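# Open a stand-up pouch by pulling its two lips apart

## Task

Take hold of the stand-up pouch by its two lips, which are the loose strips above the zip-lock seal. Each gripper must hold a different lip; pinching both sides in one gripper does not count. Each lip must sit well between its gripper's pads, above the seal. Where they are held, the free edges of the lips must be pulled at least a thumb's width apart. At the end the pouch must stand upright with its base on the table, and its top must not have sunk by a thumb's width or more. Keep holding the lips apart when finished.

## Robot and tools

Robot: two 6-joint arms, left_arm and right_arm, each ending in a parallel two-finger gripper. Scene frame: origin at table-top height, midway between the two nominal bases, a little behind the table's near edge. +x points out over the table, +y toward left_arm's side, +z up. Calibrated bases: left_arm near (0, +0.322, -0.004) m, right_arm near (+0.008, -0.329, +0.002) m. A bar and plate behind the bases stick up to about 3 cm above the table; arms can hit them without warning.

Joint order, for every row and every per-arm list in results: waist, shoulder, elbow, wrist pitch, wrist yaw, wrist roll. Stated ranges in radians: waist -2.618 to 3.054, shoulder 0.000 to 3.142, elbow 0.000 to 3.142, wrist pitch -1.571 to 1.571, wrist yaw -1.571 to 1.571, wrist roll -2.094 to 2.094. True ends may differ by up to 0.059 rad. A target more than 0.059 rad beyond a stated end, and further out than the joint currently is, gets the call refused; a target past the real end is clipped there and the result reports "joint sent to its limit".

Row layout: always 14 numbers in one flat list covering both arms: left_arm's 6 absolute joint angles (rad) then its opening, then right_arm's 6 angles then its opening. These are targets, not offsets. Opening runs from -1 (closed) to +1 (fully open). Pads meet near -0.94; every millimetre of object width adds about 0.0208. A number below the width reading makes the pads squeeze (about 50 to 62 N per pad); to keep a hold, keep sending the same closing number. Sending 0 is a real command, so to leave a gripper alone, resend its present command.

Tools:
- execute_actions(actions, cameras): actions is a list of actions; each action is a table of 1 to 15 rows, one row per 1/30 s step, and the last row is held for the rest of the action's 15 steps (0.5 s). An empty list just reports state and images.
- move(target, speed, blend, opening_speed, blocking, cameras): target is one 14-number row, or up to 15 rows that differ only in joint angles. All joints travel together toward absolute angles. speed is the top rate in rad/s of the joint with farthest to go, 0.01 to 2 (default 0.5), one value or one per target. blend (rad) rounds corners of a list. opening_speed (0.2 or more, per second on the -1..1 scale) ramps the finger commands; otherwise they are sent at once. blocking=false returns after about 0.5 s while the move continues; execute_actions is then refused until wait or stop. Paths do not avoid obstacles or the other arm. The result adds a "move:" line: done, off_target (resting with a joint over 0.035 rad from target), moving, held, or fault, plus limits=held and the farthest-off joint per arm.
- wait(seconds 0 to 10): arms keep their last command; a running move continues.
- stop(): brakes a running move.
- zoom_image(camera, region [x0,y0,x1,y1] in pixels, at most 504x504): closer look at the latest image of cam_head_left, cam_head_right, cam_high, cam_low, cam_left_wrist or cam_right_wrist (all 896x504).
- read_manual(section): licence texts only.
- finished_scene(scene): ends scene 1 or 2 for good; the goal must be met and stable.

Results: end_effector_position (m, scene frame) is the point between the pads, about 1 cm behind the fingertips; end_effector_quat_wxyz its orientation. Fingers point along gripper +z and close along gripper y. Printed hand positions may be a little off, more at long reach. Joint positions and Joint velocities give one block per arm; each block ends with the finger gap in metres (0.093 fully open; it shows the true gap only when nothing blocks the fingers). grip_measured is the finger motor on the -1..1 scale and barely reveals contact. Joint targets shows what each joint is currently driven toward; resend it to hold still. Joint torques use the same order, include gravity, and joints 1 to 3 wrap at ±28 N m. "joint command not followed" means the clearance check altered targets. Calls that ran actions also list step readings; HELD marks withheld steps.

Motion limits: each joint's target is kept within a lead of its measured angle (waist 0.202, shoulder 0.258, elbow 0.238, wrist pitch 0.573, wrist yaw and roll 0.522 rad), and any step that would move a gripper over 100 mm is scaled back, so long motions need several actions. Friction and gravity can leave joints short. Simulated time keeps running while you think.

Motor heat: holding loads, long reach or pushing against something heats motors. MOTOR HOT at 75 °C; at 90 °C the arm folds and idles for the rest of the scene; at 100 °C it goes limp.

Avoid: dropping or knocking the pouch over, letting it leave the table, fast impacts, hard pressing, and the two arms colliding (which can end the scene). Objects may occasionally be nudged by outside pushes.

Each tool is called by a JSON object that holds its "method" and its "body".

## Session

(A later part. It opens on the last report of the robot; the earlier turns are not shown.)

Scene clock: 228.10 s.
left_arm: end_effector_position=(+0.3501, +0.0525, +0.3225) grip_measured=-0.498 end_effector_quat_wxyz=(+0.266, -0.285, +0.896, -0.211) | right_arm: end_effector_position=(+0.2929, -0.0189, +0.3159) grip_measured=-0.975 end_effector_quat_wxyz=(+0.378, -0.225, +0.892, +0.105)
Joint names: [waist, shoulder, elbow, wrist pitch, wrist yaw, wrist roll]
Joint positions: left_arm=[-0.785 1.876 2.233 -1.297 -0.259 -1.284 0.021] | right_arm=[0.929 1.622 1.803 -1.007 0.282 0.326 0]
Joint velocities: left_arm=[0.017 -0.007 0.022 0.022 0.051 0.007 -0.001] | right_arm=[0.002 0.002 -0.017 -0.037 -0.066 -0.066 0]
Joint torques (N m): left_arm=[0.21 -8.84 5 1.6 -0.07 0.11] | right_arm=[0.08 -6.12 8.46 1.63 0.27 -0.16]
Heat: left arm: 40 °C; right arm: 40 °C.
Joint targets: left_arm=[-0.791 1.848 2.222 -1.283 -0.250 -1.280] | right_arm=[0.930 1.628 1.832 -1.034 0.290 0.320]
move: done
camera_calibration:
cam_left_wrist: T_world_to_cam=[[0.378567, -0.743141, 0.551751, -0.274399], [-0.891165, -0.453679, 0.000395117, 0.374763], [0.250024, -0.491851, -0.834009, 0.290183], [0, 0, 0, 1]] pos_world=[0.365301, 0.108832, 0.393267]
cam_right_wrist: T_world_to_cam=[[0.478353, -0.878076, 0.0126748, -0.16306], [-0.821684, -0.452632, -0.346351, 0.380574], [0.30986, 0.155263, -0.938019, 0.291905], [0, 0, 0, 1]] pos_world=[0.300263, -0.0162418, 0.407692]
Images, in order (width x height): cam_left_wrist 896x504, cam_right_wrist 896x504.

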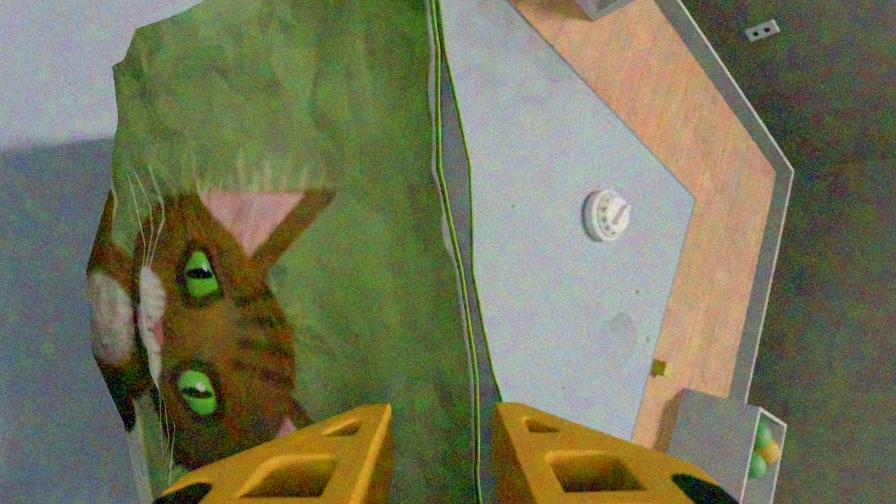

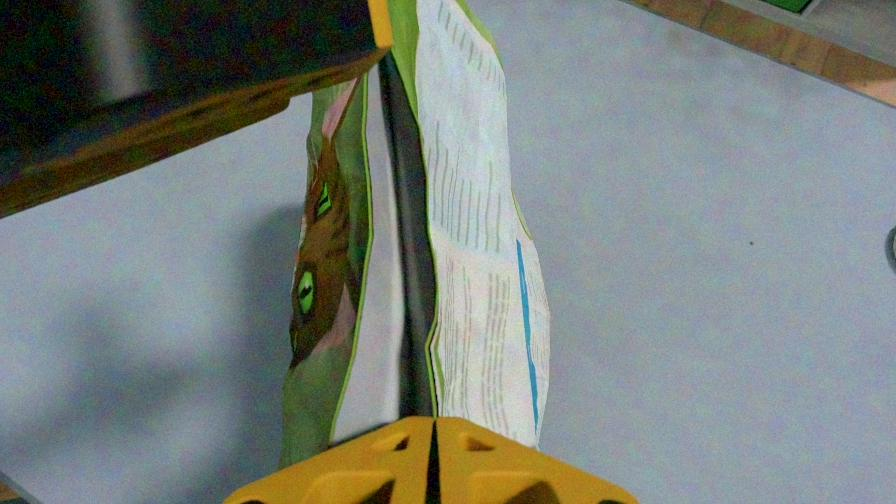

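{"method": "move", "body": {"target": [-0.791,1.810,2.093,-1.191,-0.25,-1.28,-0.5,0.930,1.628,1.832,-1.034,0.29,0.32,-1], "speed": 0.1, "cameras": ["cam_left_wrist","cam_right_wrist","cam_high"]}}

{"method": "zoom_image", "body": {"camera": "cam_right_wrist", "region": [260, 0, 560, 200]}}

{"method": "zoom_image", "body": {"camera": "cam_left_wrist", "region": [350, 304, 550, 504]}}

Scene clock: 235.10 s.
left_arm: end_effector_position=(+0.3511, +0.0513, +0.3060) grip_measured=-0.498 end_effector_quat_wxyz=(+0.265, -0.284, +0.897, -0.210) | right_arm: end_effector_position=(+0.2929, -0.0190, +0.3159) grip_measured=-0.975 end_effector_quat_wxyz=(+0.378, -0.225, +0.892, +0.105)
Joint names: [waist, shoulder, elbow, wrist pitch, wrist yaw, wrist roll]
Joint positions: left_arm=[-0.785 1.836 2.105 -1.211 -0.259 -1.284 0.021] | right_arm=[0.929 1.622 1.803 -1.007 0.282 0.326 0]
Joint velocities: left_arm=[-0.002 0.002 0.002 -0.037 0.022 0.022 -0.001] | right_arm=[-0.002 -0.002 0.007 -0.037 0.007 0.007 0]
Joint torques (N m): left_arm=[0.14 -8.55 5.19 1.69 -0.05 0.1] | right_arm=[0.09 -6.17 8.47 1.69 0.24 -0.12]
Heat: left arm: 40 °C; right arm: 41 °C.
Joint targets: left_arm=[-0.791 1.810 2.093 -1.191 -0.250 -1.280] | right_arm=[0.930 1.628 1.832 -1.034 0.290 0.320]
move: done
camera_calibration:
cam_left_wrist: T_world_to_cam=[[0.379758, -0.744313, 0.549347, -0.266166], [-0.891178, -0.453651, 0.00140785, 0.374785], [0.248164, -0.490101, -0.835593, 0.276717], [0, 0, 0, 1]] pos_world=[0.366408, 0.10753, 0.376913]
cam_right_wrist: T_world_to_cam=[[0.477886, -0.878323, 0.0131748, -0.163209], [-0.821767, -0.452313, -0.346571, 0.38071], [0.310361, 0.154795, -0.937931, 0.291736], [0, 0, 0, 1]] pos_world=[0.300307, -0.0163093, 0.407722]
Images, in order (width x height): cam_high 896x504, cam_left_wrist 896x504, cam_right_wrist 896x504.

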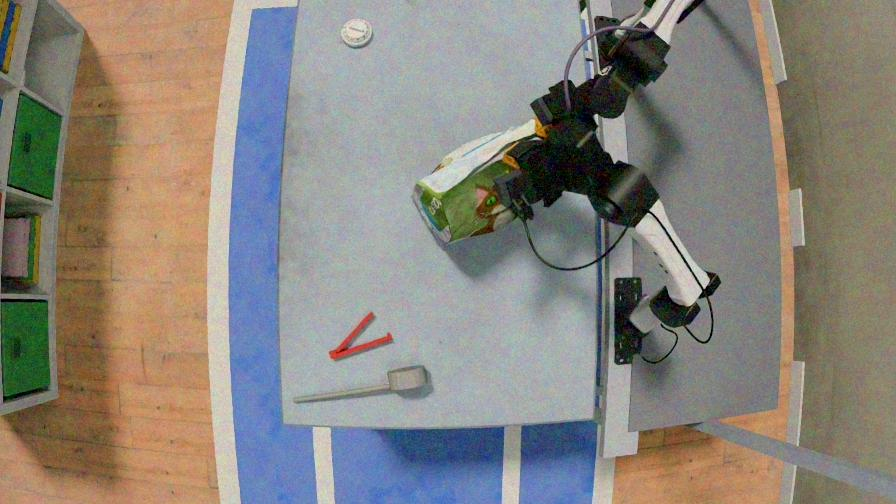

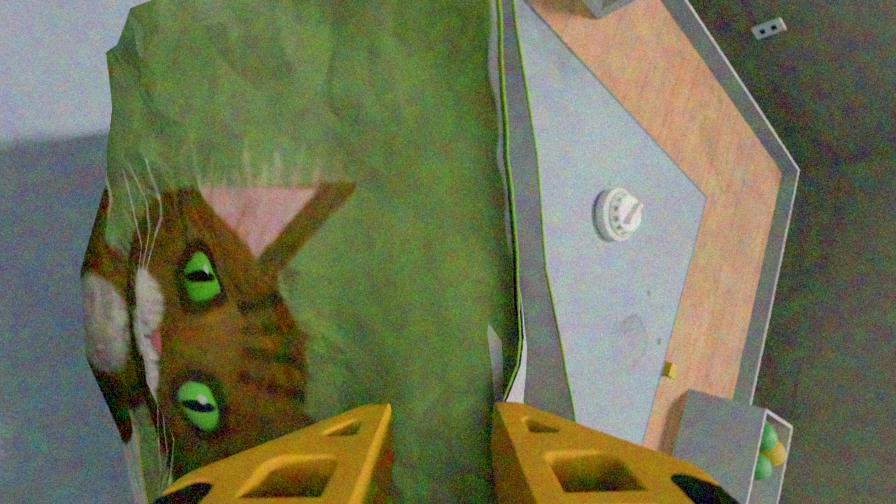

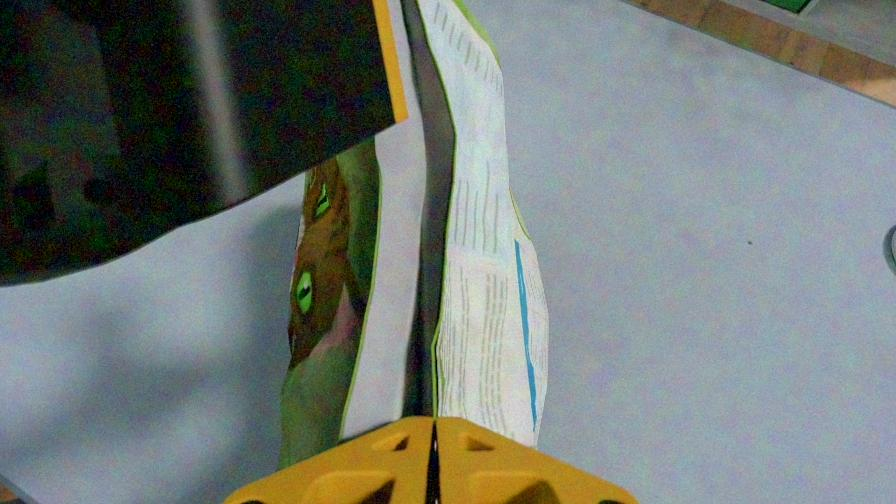

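Scaled by 1.680 from the camera's 896x504 image, which has a finer 1280x720 frame.

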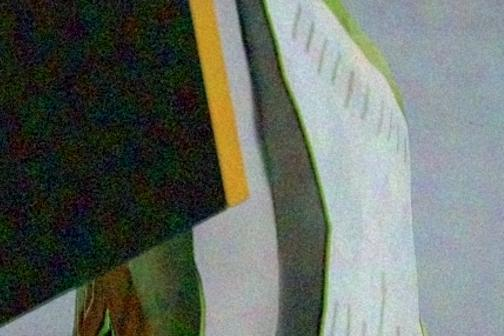

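Scaled by 2.520 from the camera's 896x504 image, which has a finer 1280x720 frame.

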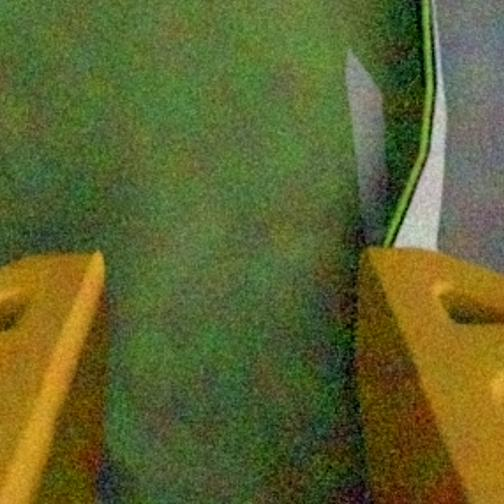

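{"method": "move", "body": {"target": [-0.791,1.810,2.093,-1.191,-0.25,-1.28,-1,0.930,1.628,1.832,-1.034,0.29,0.32,-1], "opening_speed": 0.4, "cameras": ["cam_left_wrist","cam_right_wrist"]}}

{"method": "zoom_image", "body": {"camera": "cam_right_wrist", "region": [260, 0, 560, 200]}}

{"method": "zoom_image", "body": {"camera": "cam_left_wrist", "region": [350, 304, 550, 504]}}

Scene clock: 239.40 s.
left_arm: end_effector_position=(+0.3516, +0.0509, +0.3064) grip_measured=-0.981 end_effector_quat_wxyz=(+0.266, -0.285, +0.896, -0.211) | right_arm: end_effector_position=(+0.2929, -0.0190, +0.3159) grip_measured=-0.975 end_effector_quat_wxyz=(+0.378, -0.225, +0.892, +0.105)
Joint names: [waist, shoulder, elbow, wrist pitch, wrist yaw, wrist roll]
Joint positions: left_arm=[-0.785 1.836 2.104 -1.207 -0.259 -1.284 0] | right_arm=[0.929 1.622 1.803 -1.007 0.282 0.326 0]
Joint velocities: left_arm=[-0.012 0.002 0.002 -0.066 0.051 0.037 0] | right_arm=[-0.007 -0.007 0.012 -0.022 -0.051 0.007 0]
Joint torques (N m): left_arm=[0.05 -8.72 5.22 1.65 -0.05 0.08] | right_arm=[0.05 -6.2 8.31 1.67 0.25 -0.17]
Heat: left arm: 40 °C; right arm: 41 °C.
Joint targets: left_arm=[-0.791 1.810 2.093 -1.191 -0.250 -1.280] | right_arm=[0.930 1.628 1.832 -1.034 0.290 0.320]
move: done
camera_calibration:
cam_left_wrist: T_world_to_cam=[[0.378417, -0.742994, 0.552051, -0.267362], [-0.891163, -0.453683, 0.000268531, 0.375365], [0.250256, -0.492069, -0.83381, 0.27552], [0, 0, 0, 1]] pos_world=[0.366735, 0.107223, 0.377229]
cam_right_wrist: T_world_to_cam=[[0.477886, -0.878323, 0.0131748, -0.163209], [-0.821767, -0.452313, -0.346571, 0.38071], [0.310361, 0.154795, -0.937931, 0.291736], [0, 0, 0, 1]] pos_world=[0.300307, -0.0163093, 0.407722]
Images, in order (width x height): cam_left_wrist 896x504, cam_right_wrist 896x504.

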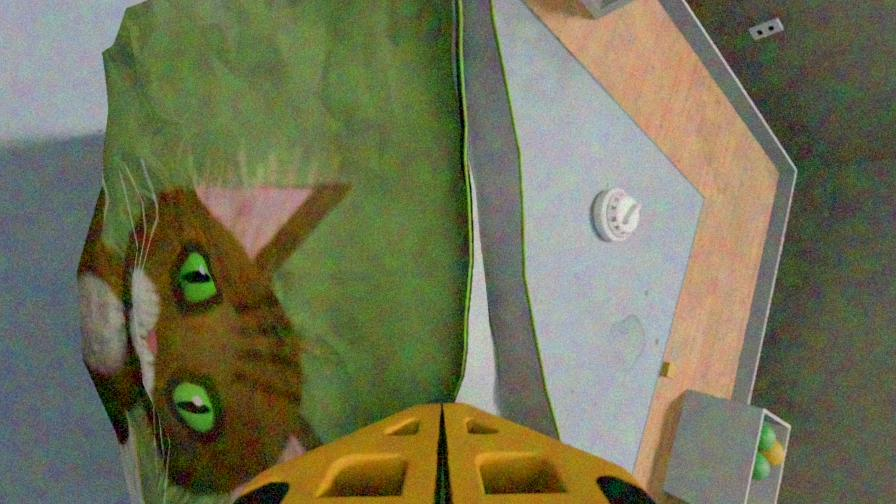

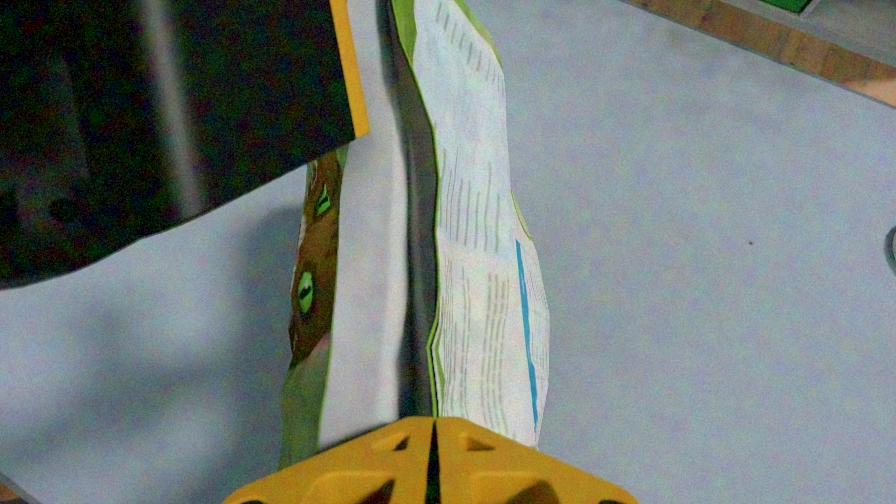

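Scaled by 1.680 from the camera's 896x504 image, which has a finer 1280x720 frame.

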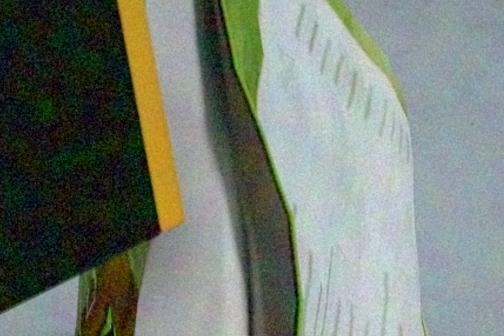

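Scaled by 2.520 from the camera's 896x504 image, which has a finer 1280x720 frame.

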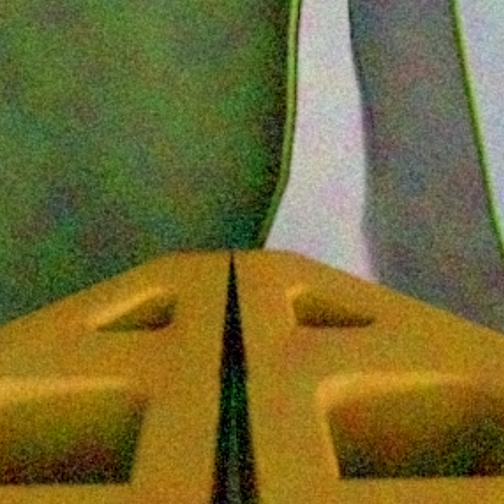

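{"method": "move", "body": {"target": [-0.777,1.71,1.978,-1.171,-0.25,-1.28,-1,0.897,1.608,1.805,-1.034,0.26,0.32,-1], "speed": 0.1, "cameras": ["cam_left_wrist","cam_right_wrist","cam_low"]}}

{"method": "move", "body": {"target": [-0.763,1.61,1.863,-1.151,-0.25,-1.28,-1,0.864,1.588,1.778,-1.034,0.23,0.32,-1], "speed": 0.1}}

Scene clock: 243.37 s.
left_arm: end_effector_position=(+0.3345, +0.0672, +0.3092) grip_measured=-0.981 end_effector_quat_wxyz=(+0.267, -0.285, +0.896, -0.213) | right_arm: end_effector_position=(+0.2962, -0.0223, +0.3145) grip_measured=-0.975 end_effector_quat_wxyz=(+0.371, -0.221, +0.895, +0.111)
Joint names: [waist, shoulder, elbow, wrist pitch, wrist yaw, wrist roll]
Joint positions: left_arm=[-0.785 1.735 1.989 -1.189 -0.259 -1.284 0] | right_arm=[0.907 1.622 1.803 -1.01 0.253 0.326 0]
Joint velocities: left_arm=[0.002 -0.002 -0.012 0.007 0.007 -0.022 0] | right_arm=[0.017 -0.007 -0.002 -0.051 -0.007 0.022 0]
Joint torques (N m): left_arm=[1.26 -7.84 5.55 1.67 -0.07 0.11] | right_arm=[-0.72 -7.92 6.27 1.73 0.23 -0.15]
Heat: left arm: 40 °C; right arm: 41 °C.
Joint targets: left_arm=[-0.777 1.710 1.978 -1.171 -0.250 -1.280] | right_arm=[0.897 1.608 1.805 -1.034 0.260 0.320]
move: done
camera_calibration:
cam_left_wrist: T_world_to_cam=[[0.37662, -0.741225, 0.555646, -0.250852], [-0.891139, -0.453729, -0.00125038, 0.367992], [0.253039, -0.494687, -0.831418, 0.288651], [0, 0, 0, 1]] pos_world=[0.349368, 0.123822, 0.379834]
cam_right_wrist: T_world_to_cam=[[0.476461, -0.879178, -0.00548091, -0.161359], [-0.829177, -0.447273, -0.335279, 0.380104], [0.292319, 0.164292, -0.942103, 0.296735], [0, 0, 0, 1]] pos_world=[0.305314, -0.0206039, 0.406111]
Images, in order (width x height): cam_low 896x504, cam_left_wrist 896x504, cam_right_wrist 896x504.

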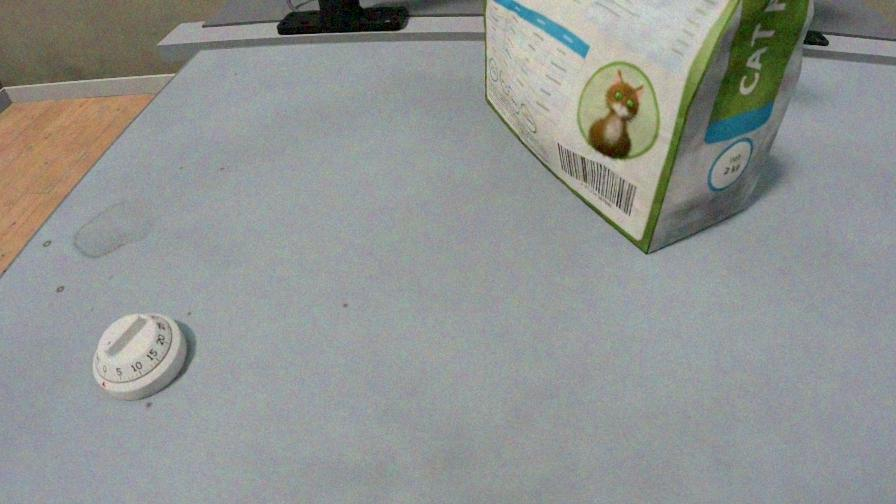

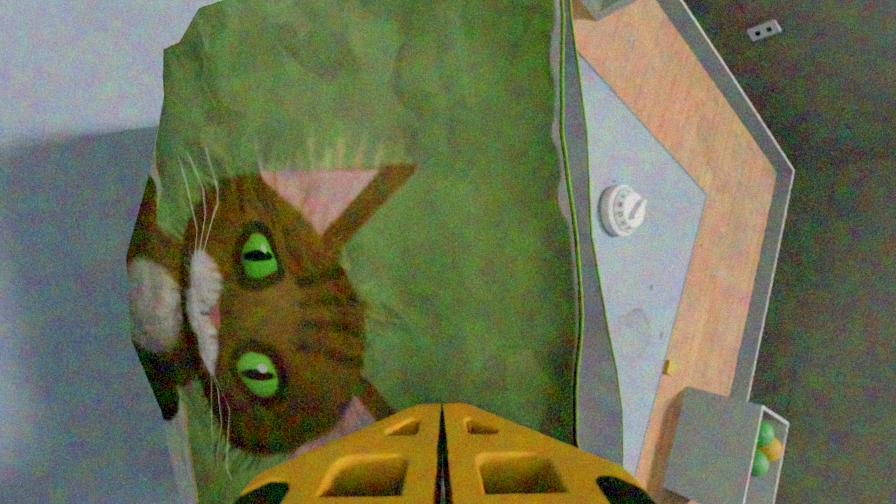

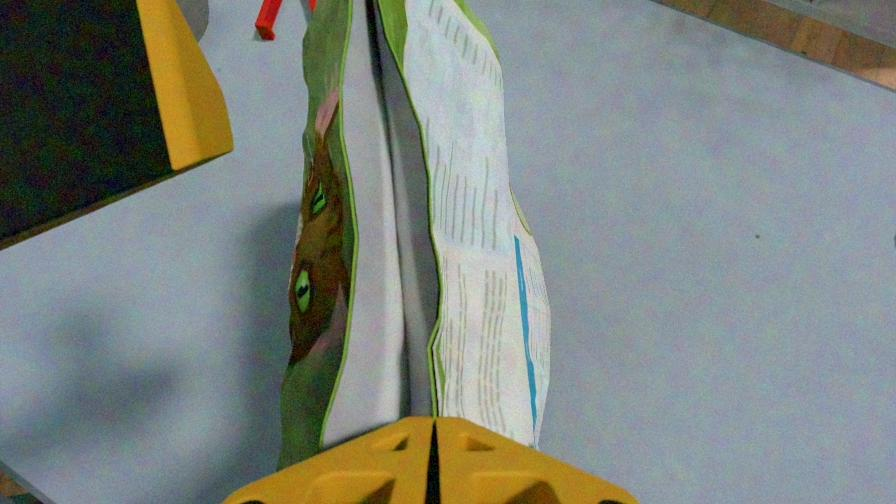

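Scene clock: 244.83 s.
left_arm: end_effector_position=(+0.3209, +0.0890, +0.3100) grip_measured=-0.981 end_effector_quat_wxyz=(+0.270, -0.292, +0.892, -0.214) | right_arm: end_effector_position=(+0.3010, -0.0296, +0.3089) grip_measured=-0.975 end_effector_quat_wxyz=(+0.359, -0.214, +0.901, +0.114)
Joint names: [waist, shoulder, elbow, wrist pitch, wrist yaw, wrist roll]
Joint positions: left_arm=[-0.769 1.632 1.874 -1.169 -0.259 -1.284 0] | right_arm=[0.875 1.619 1.789 -1.014 0.22 0.326 0]
Joint velocities: left_arm=[-0.002 -0.002 -0.002 -0.037 0.022 0.022 0] | right_arm=[0.002 -0.012 0.002 0.007 0.066 -0.037 0]
Joint torques (N m): left_arm=[1.02 -6.97 5.41 1.67 -0.08 0.1] | right_arm=[-0.83 -9.24 5.26 1.76 0.25 -0.2]
Heat: left arm: 40 °C; right arm: 41 °C.
Joint targets: left_arm=[-0.763 1.610 1.863 -1.151 -0.250 -1.280] | right_arm=[0.864 1.588 1.778 -1.034 0.230 0.320]
move: done
camera_calibration:
cam_left_wrist: T_world_to_cam=[[0.385378, -0.731903, 0.561962, -0.235684], [-0.883815, -0.467826, -0.00320365, 0.365275], [0.265245, -0.495436, -0.827157, 0.2984], [0, 0, 0, 1]] pos_world=[0.334513, 0.146225, 0.380439]
cam_right_wrist: T_world_to_cam=[[0.467141, -0.883902, -0.0222554, -0.16224], [-0.842704, -0.437467, -0.313802, 0.376702], [0.267634, 0.165345, -0.949228, 0.300982], [0, 0, 0, 1]] pos_world=[0.312684, -0.028375, 0.4003]

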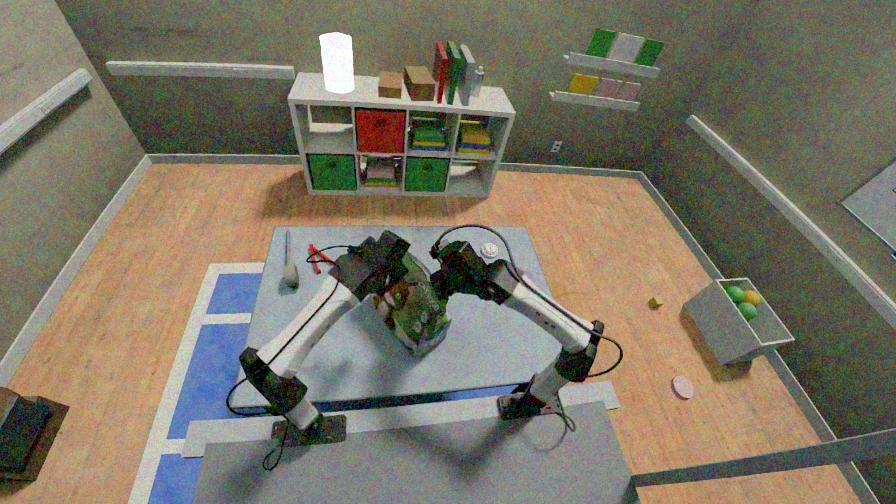

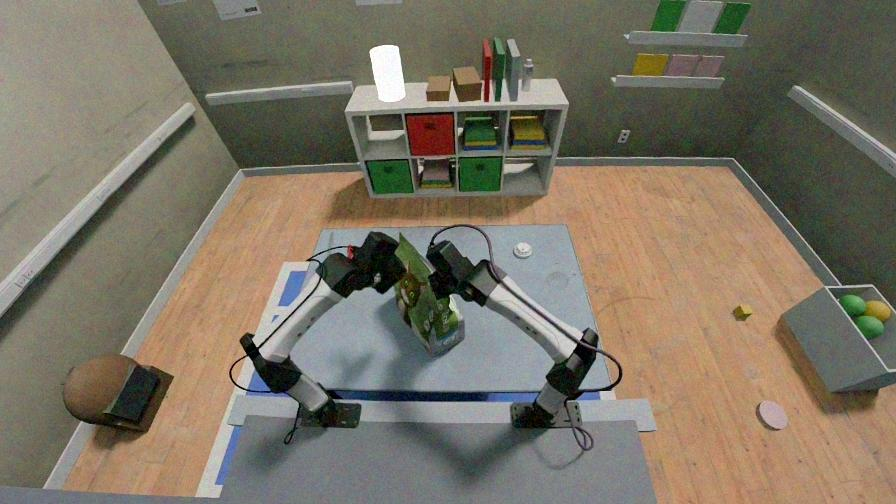

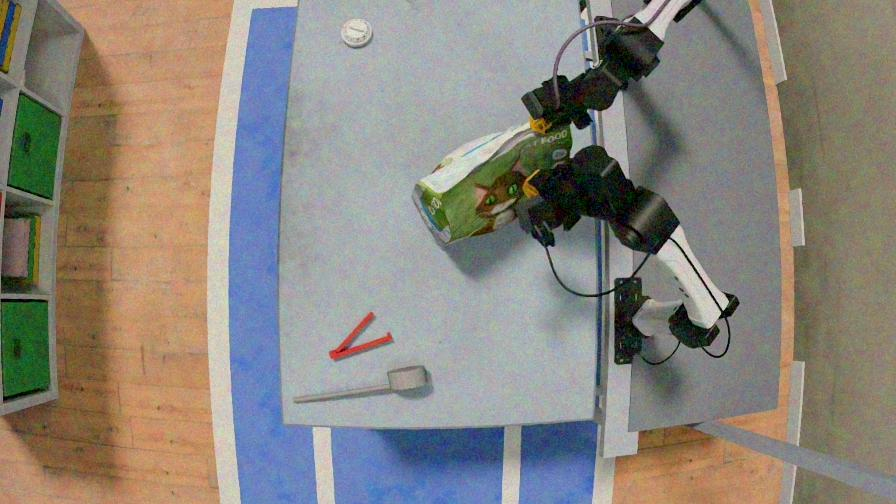

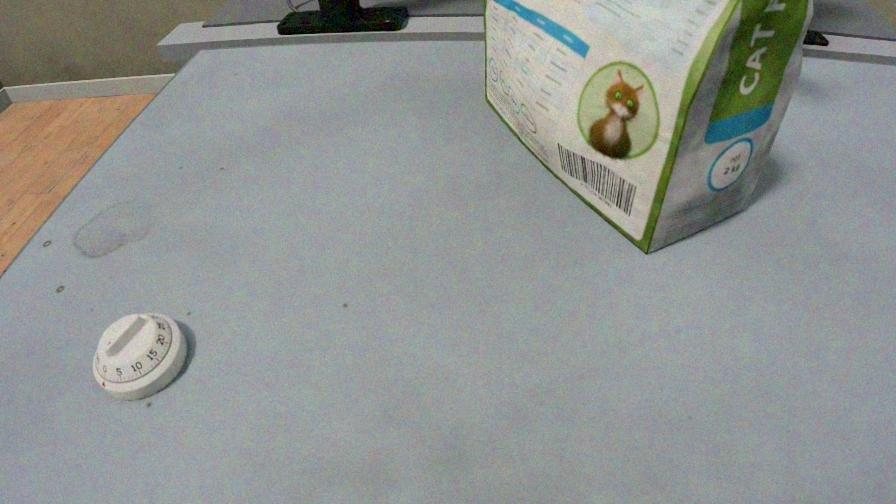

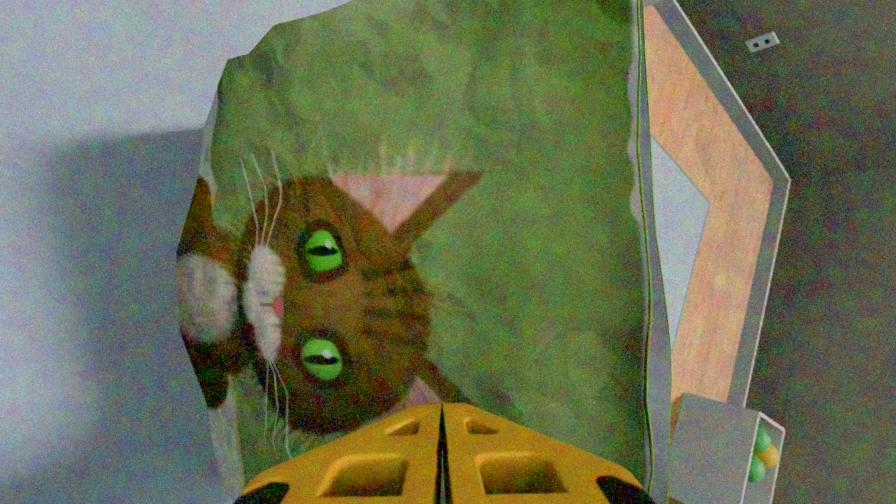

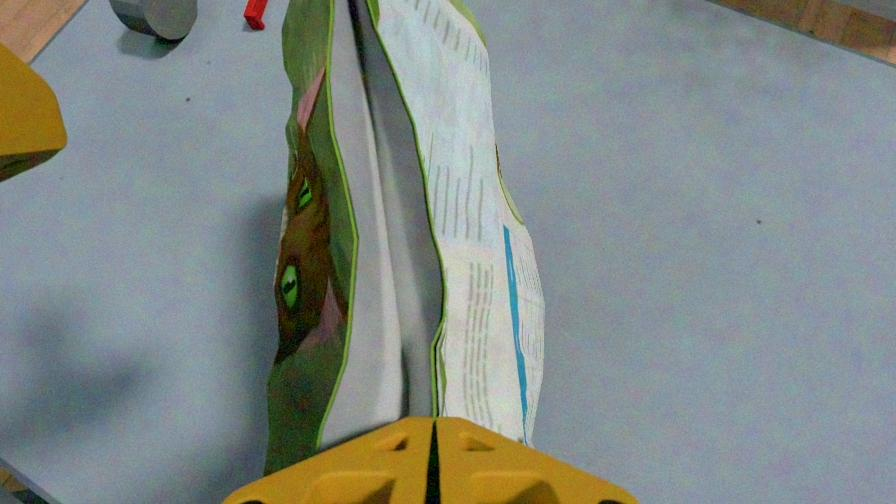

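{"method": "move", "body": {"target": [[-0.763,1.78,2.35,-1.47,-0.25,-1.28,-0.5,0.864,1.588,1.778,-1.034,0.23,0.32,-1],[-0.801,2.02,2.60,-1.48,-0.25,-1.28,-0.5,0.864,1.588,1.778,-1.034,0.23,0.32,-1],[-0.801,1.989,2.493,-1.413,-0.25,-1.28,-0.5,0.864,1.588,1.778,-1.034,0.23,0.32,-1]], "speed": 0.3, "cameras": ["cam_left_wrist","cam_right_wrist"]}}

{"method": "zoom_image", "body": {"camera": "cam_right_wrist", "region": [260, 0, 560, 200]}}

{"method": "zoom_image", "body": {"camera": "cam_left_wrist", "region": [350, 304, 550, 504]}}

Scene clock: 266.00 s.
left_arm: end_effector_position=(+0.3553, +0.0415, +0.3384) grip_measured=-0.502 end_effector_quat_wxyz=(+0.266, -0.280, +0.897, -0.214) | right_arm: end_effector_position=(+0.3009, -0.0295, +0.3089) grip_measured=-0.975 end_effector_quat_wxyz=(+0.359, -0.214, +0.901, +0.114)
Joint names: [waist, shoulder, elbow, wrist pitch, wrist yaw, wrist roll]
Joint positions: left_arm=[-0.794 2.006 2.501 -1.431 -0.258 -1.284 0.021] | right_arm=[0.875 1.619 1.789 -1.014 0.22 0.326 0]
Joint velocities: left_arm=[-0.027 0.007 -0.012 0.022 -0.007 -0.022 0] | right_arm=[-0.002 0.007 -0.017 -0.022 0.007 0.022 0]
Joint torques (N m): left_arm=[0.09 -8.35 4.77 1.68 -0.06 0.08] | right_arm=[-0.88 -9.29 5.08 1.74 0.26 -0.14]
Heat: left arm: 40 °C; right arm: 43 °C.
Joint targets: left_arm=[-0.801 1.989 2.493 -1.413 -0.250 -1.280] | right_arm=[0.864 1.588 1.778 -1.034 0.230 0.320]
move: done
camera_calibration:
cam_left_wrist: T_world_to_cam=[[0.36926, -0.745263, 0.555184, -0.291014], [-0.895871, -0.444315, -0.000580224, 0.375964], [0.247109, -0.497159, -0.831727, 0.297261], [0, 0, 0, 1]] pos_world=[0.37082, 0.0979501, 0.409025]
cam_right_wrist: T_world_to_cam=[[0.467365, -0.883778, -0.0225143, -0.162162], [-0.84266, -0.437629, -0.313696, 0.376633], [0.267385, 0.165583, -0.949256, 0.301066], [0, 0, 0, 1]] pos_world=[0.312662, -0.0283408, 0.400286]
Images, in order (width x height): cam_left_wrist 896x504, cam_right_wrist 896x504.

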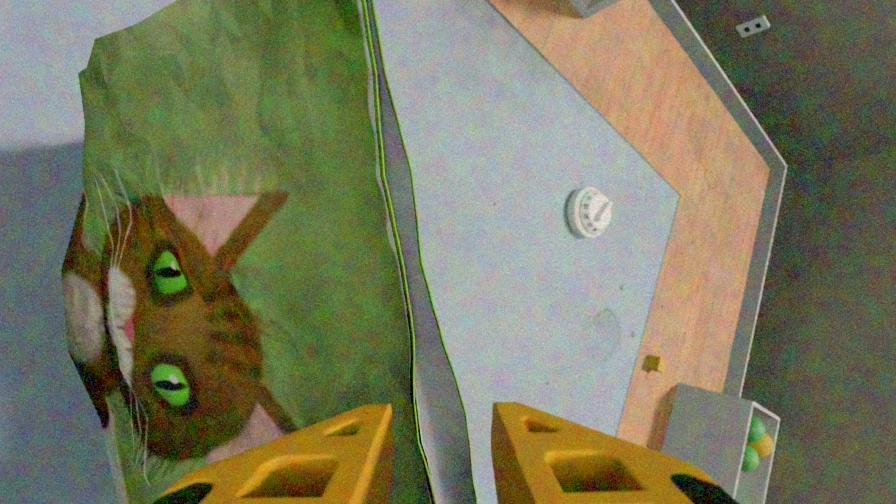

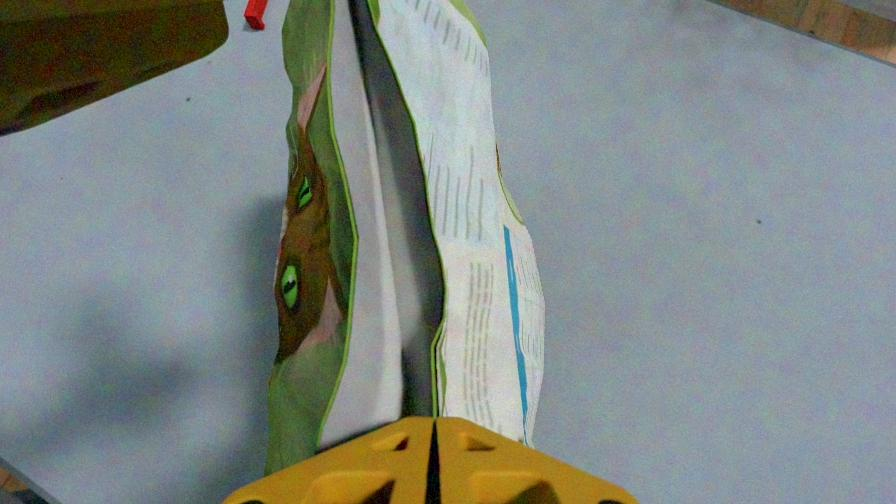

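Scaled by 1.680 from the camera's 896x504 image, which has a finer 1280x720 frame.

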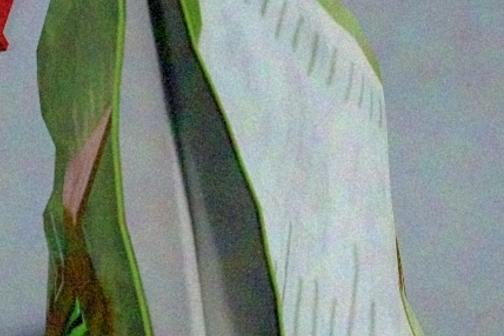

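Scaled by 2.520 from the camera's 896x504 image, which has a finer 1280x720 frame.

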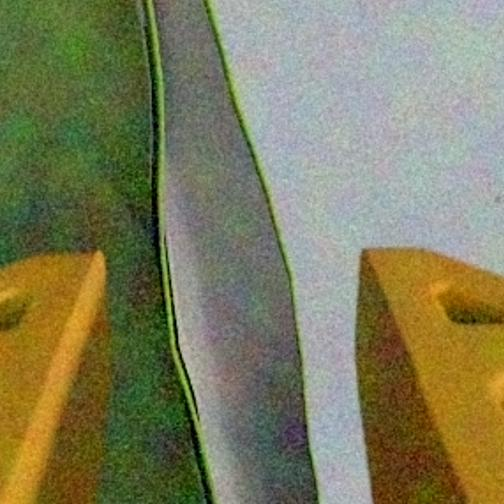

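{"method": "move", "body": {"target": [-0.801,1.93,2.318,-1.297,-0.25,-1.28,-0.5,0.864,1.588,1.778,-1.034,0.23,0.32,-1], "speed": 0.12, "cameras": ["cam_left_wrist","cam_right_wrist"]}}

{"method": "zoom_image", "body": {"camera": "cam_left_wrist", "region": [350, 304, 550, 504]}}

{"method": "zoom_image", "body": {"camera": "cam_right_wrist", "region": [260, 0, 560, 200]}}

Scene clock: 284.07 s.
left_arm: end_effector_position=(+0.3606, +0.0360, +0.3159) grip_measured=-0.502 end_effector_quat_wxyz=(+0.263, -0.280, +0.899, -0.209) | right_arm: end_effector_position=(+0.3012, -0.0297, +0.3089) grip_measured=-0.975 end_effector_quat_wxyz=(+0.359, -0.214, +0.901, +0.115)
Joint names: [waist, shoulder, elbow, wrist pitch, wrist yaw, wrist roll]
Joint positions: left_arm=[-0.794 1.962 2.328 -1.315 -0.258 -1.284 0.021] | right_arm=[0.873 1.619 1.789 -1.014 0.218 0.326 0]
Joint velocities: left_arm=[-0.012 -0.007 0.012 0.007 -0.022 0.037 -0.002] | right_arm=[-0.007 -0.002 -0.002 -0.051 0.022 -0.022 0]
Joint torques (N m): left_arm=[0.08 -9.57 4.97 1.66 -0.08 0.08] | right_arm=[-0.75 -9.29 5.2 1.75 0.25 -0.2]
Heat: left arm: 42 °C; right arm: 45 °C.
Joint targets: left_arm=[-0.801 1.930 2.318 -1.297 -0.250 -1.280] | right_arm=[0.864 1.588 1.778 -1.034 0.230 0.320]
move: done
camera_calibration:
cam_left_wrist: T_world_to_cam=[[0.374273, -0.750287, 0.544967, -0.283038], [-0.895917, -0.444205, 0.00373607, 0.376926], [0.239274, -0.489644, -0.838449, 0.279225], [0, 0, 0, 1]] pos_world=[0.376816, 0.0917935, 0.386954]
cam_right_wrist: T_world_to_cam=[[0.467131, -0.883867, -0.0238391, -0.161996], [-0.843105, -0.437141, -0.313178, 0.37672], [0.266387, 0.166394, -0.949395, 0.301358], [0, 0, 0, 1]] pos_world=[0.313011, -0.0286476, 0.400226]
Images, in order (width x height): cam_left_wrist 896x504, cam_right_wrist 896x504.

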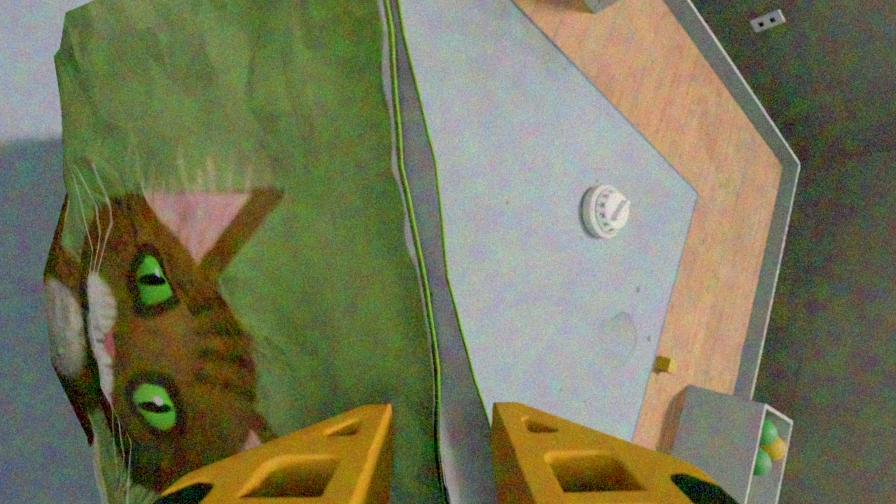

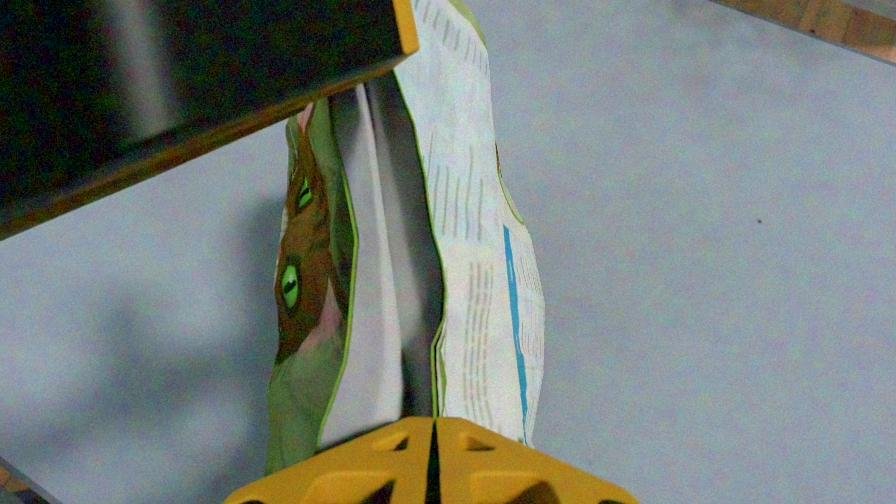

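Scaled by 2.520 from the camera's 896x504 image, which has a finer 1280x720 frame.

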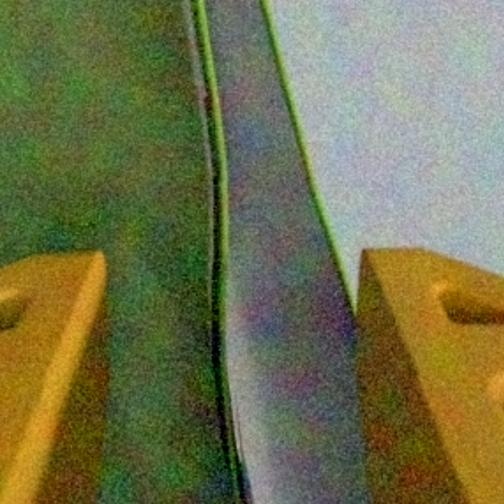

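Scaled by 1.680 from the camera's 896x504 image, which has a finer 1280x720 frame.

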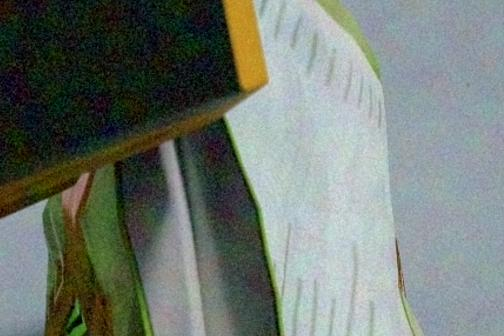

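{"method": "move", "body": {"target": [-0.801,1.922,2.35,-1.32,-0.25,-1.28,-0.5,0.864,1.588,1.778,-1.034,0.23,0.32,-1], "speed": 0.12, "cameras": ["cam_left_wrist","cam_right_wrist"]}}

{"method": "zoom_image", "body": {"camera": "cam_left_wrist", "region": [350, 304, 550, 504]}}

{"method": "zoom_image", "body": {"camera": "cam_right_wrist", "region": [260, 0, 560, 200]}}

Scene clock: 301.37 s.
left_arm: end_effector_position=(+0.3593, +0.0373, +0.3206) grip_measured=-0.502 end_effector_quat_wxyz=(+0.265, -0.280, +0.897, -0.214) | right_arm: end_effector_position=(+0.3012, -0.0297, +0.3089) grip_measured=-0.975 end_effector_quat_wxyz=(+0.359, -0.214, +0.901, +0.115)
Joint names: [waist, shoulder, elbow, wrist pitch, wrist yaw, wrist roll]
Joint positions: left_arm=[-0.794 1.952 2.328 -1.313 -0.258 -1.284 0.021] | right_arm=[0.873 1.619 1.789 -1.014 0.218 0.326 0]
Joint velocities: left_arm=[0.007 -0.007 0.002 -0.007 0.037 0.037 -0.001] | right_arm=[0.002 -0.002 -0.002 0.037 0.037 -0.051 0]
Joint torques (N m): left_arm=[0.16 -9.35 7.84 1.43 -0.09 0.11] | right_arm=[-0.77 -9.4 5.03 1.76 0.28 -0.18]
Heat: left arm: 43 °C; right arm: 46 °C.
Joint targets: left_arm=[-0.801 1.922 2.350 -1.320 -0.250 -1.280] | right_arm=[0.864 1.588 1.778 -1.034 0.230 0.320]
move: done
camera_calibration:
cam_left_wrist: T_world_to_cam=[[0.369706, -0.74571, 0.554286, -0.285663], [-0.895876, -0.444303, -0.000199436, 0.377606], [0.24642, -0.496498, -0.832326, 0.279804], [0, 0, 0, 1]] pos_world=[0.37495, 0.0936719, 0.391303]
cam_right_wrist: T_world_to_cam=[[0.467131, -0.883867, -0.0238391, -0.161996], [-0.843105, -0.437141, -0.313178, 0.37672], [0.266387, 0.166394, -0.949395, 0.301358], [0, 0, 0, 1]] pos_world=[0.313011, -0.0286476, 0.400226]
Images, in order (width x height): cam_left_wrist 896x504, cam_right_wrist 896x504.

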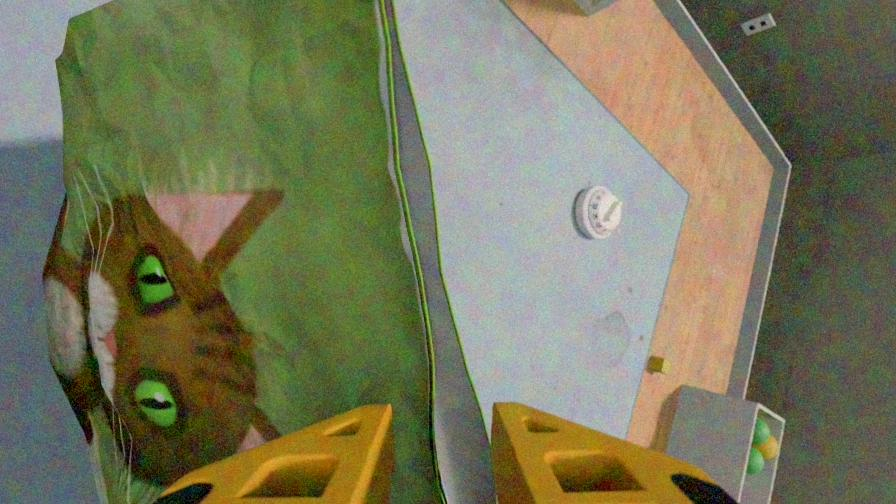

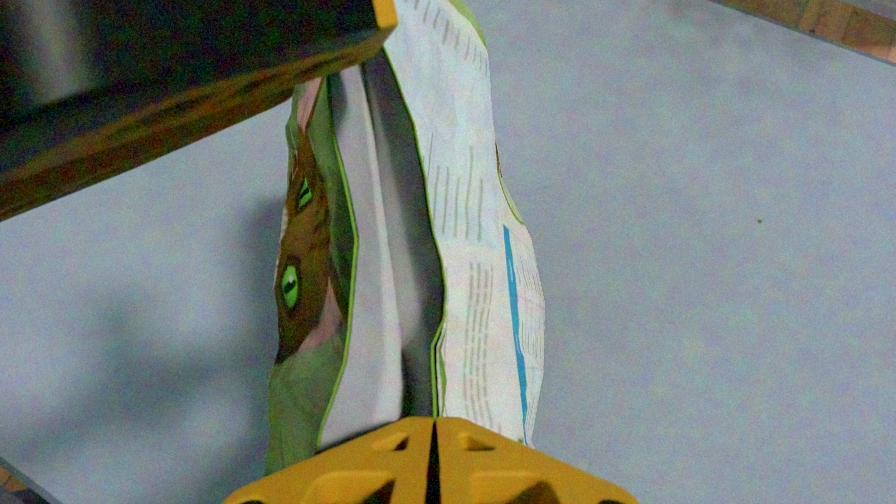

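Scaled by 2.520 from the camera's 896x504 image, which has a finer 1280x720 frame.

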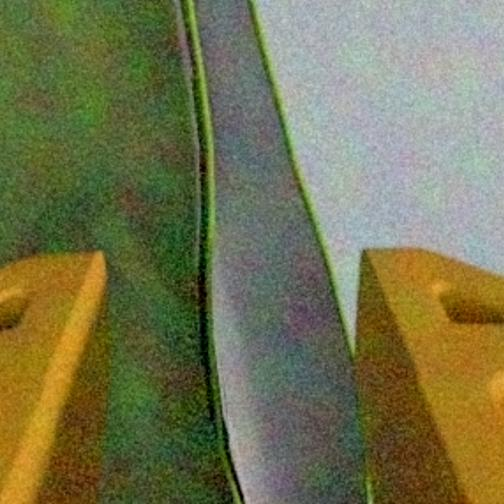

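Scaled by 1.680 from the camera's 896x504 image, which has a finer 1280x720 frame.

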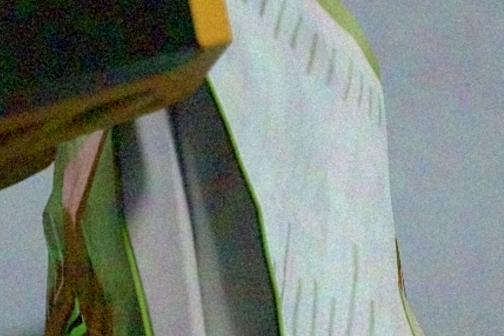

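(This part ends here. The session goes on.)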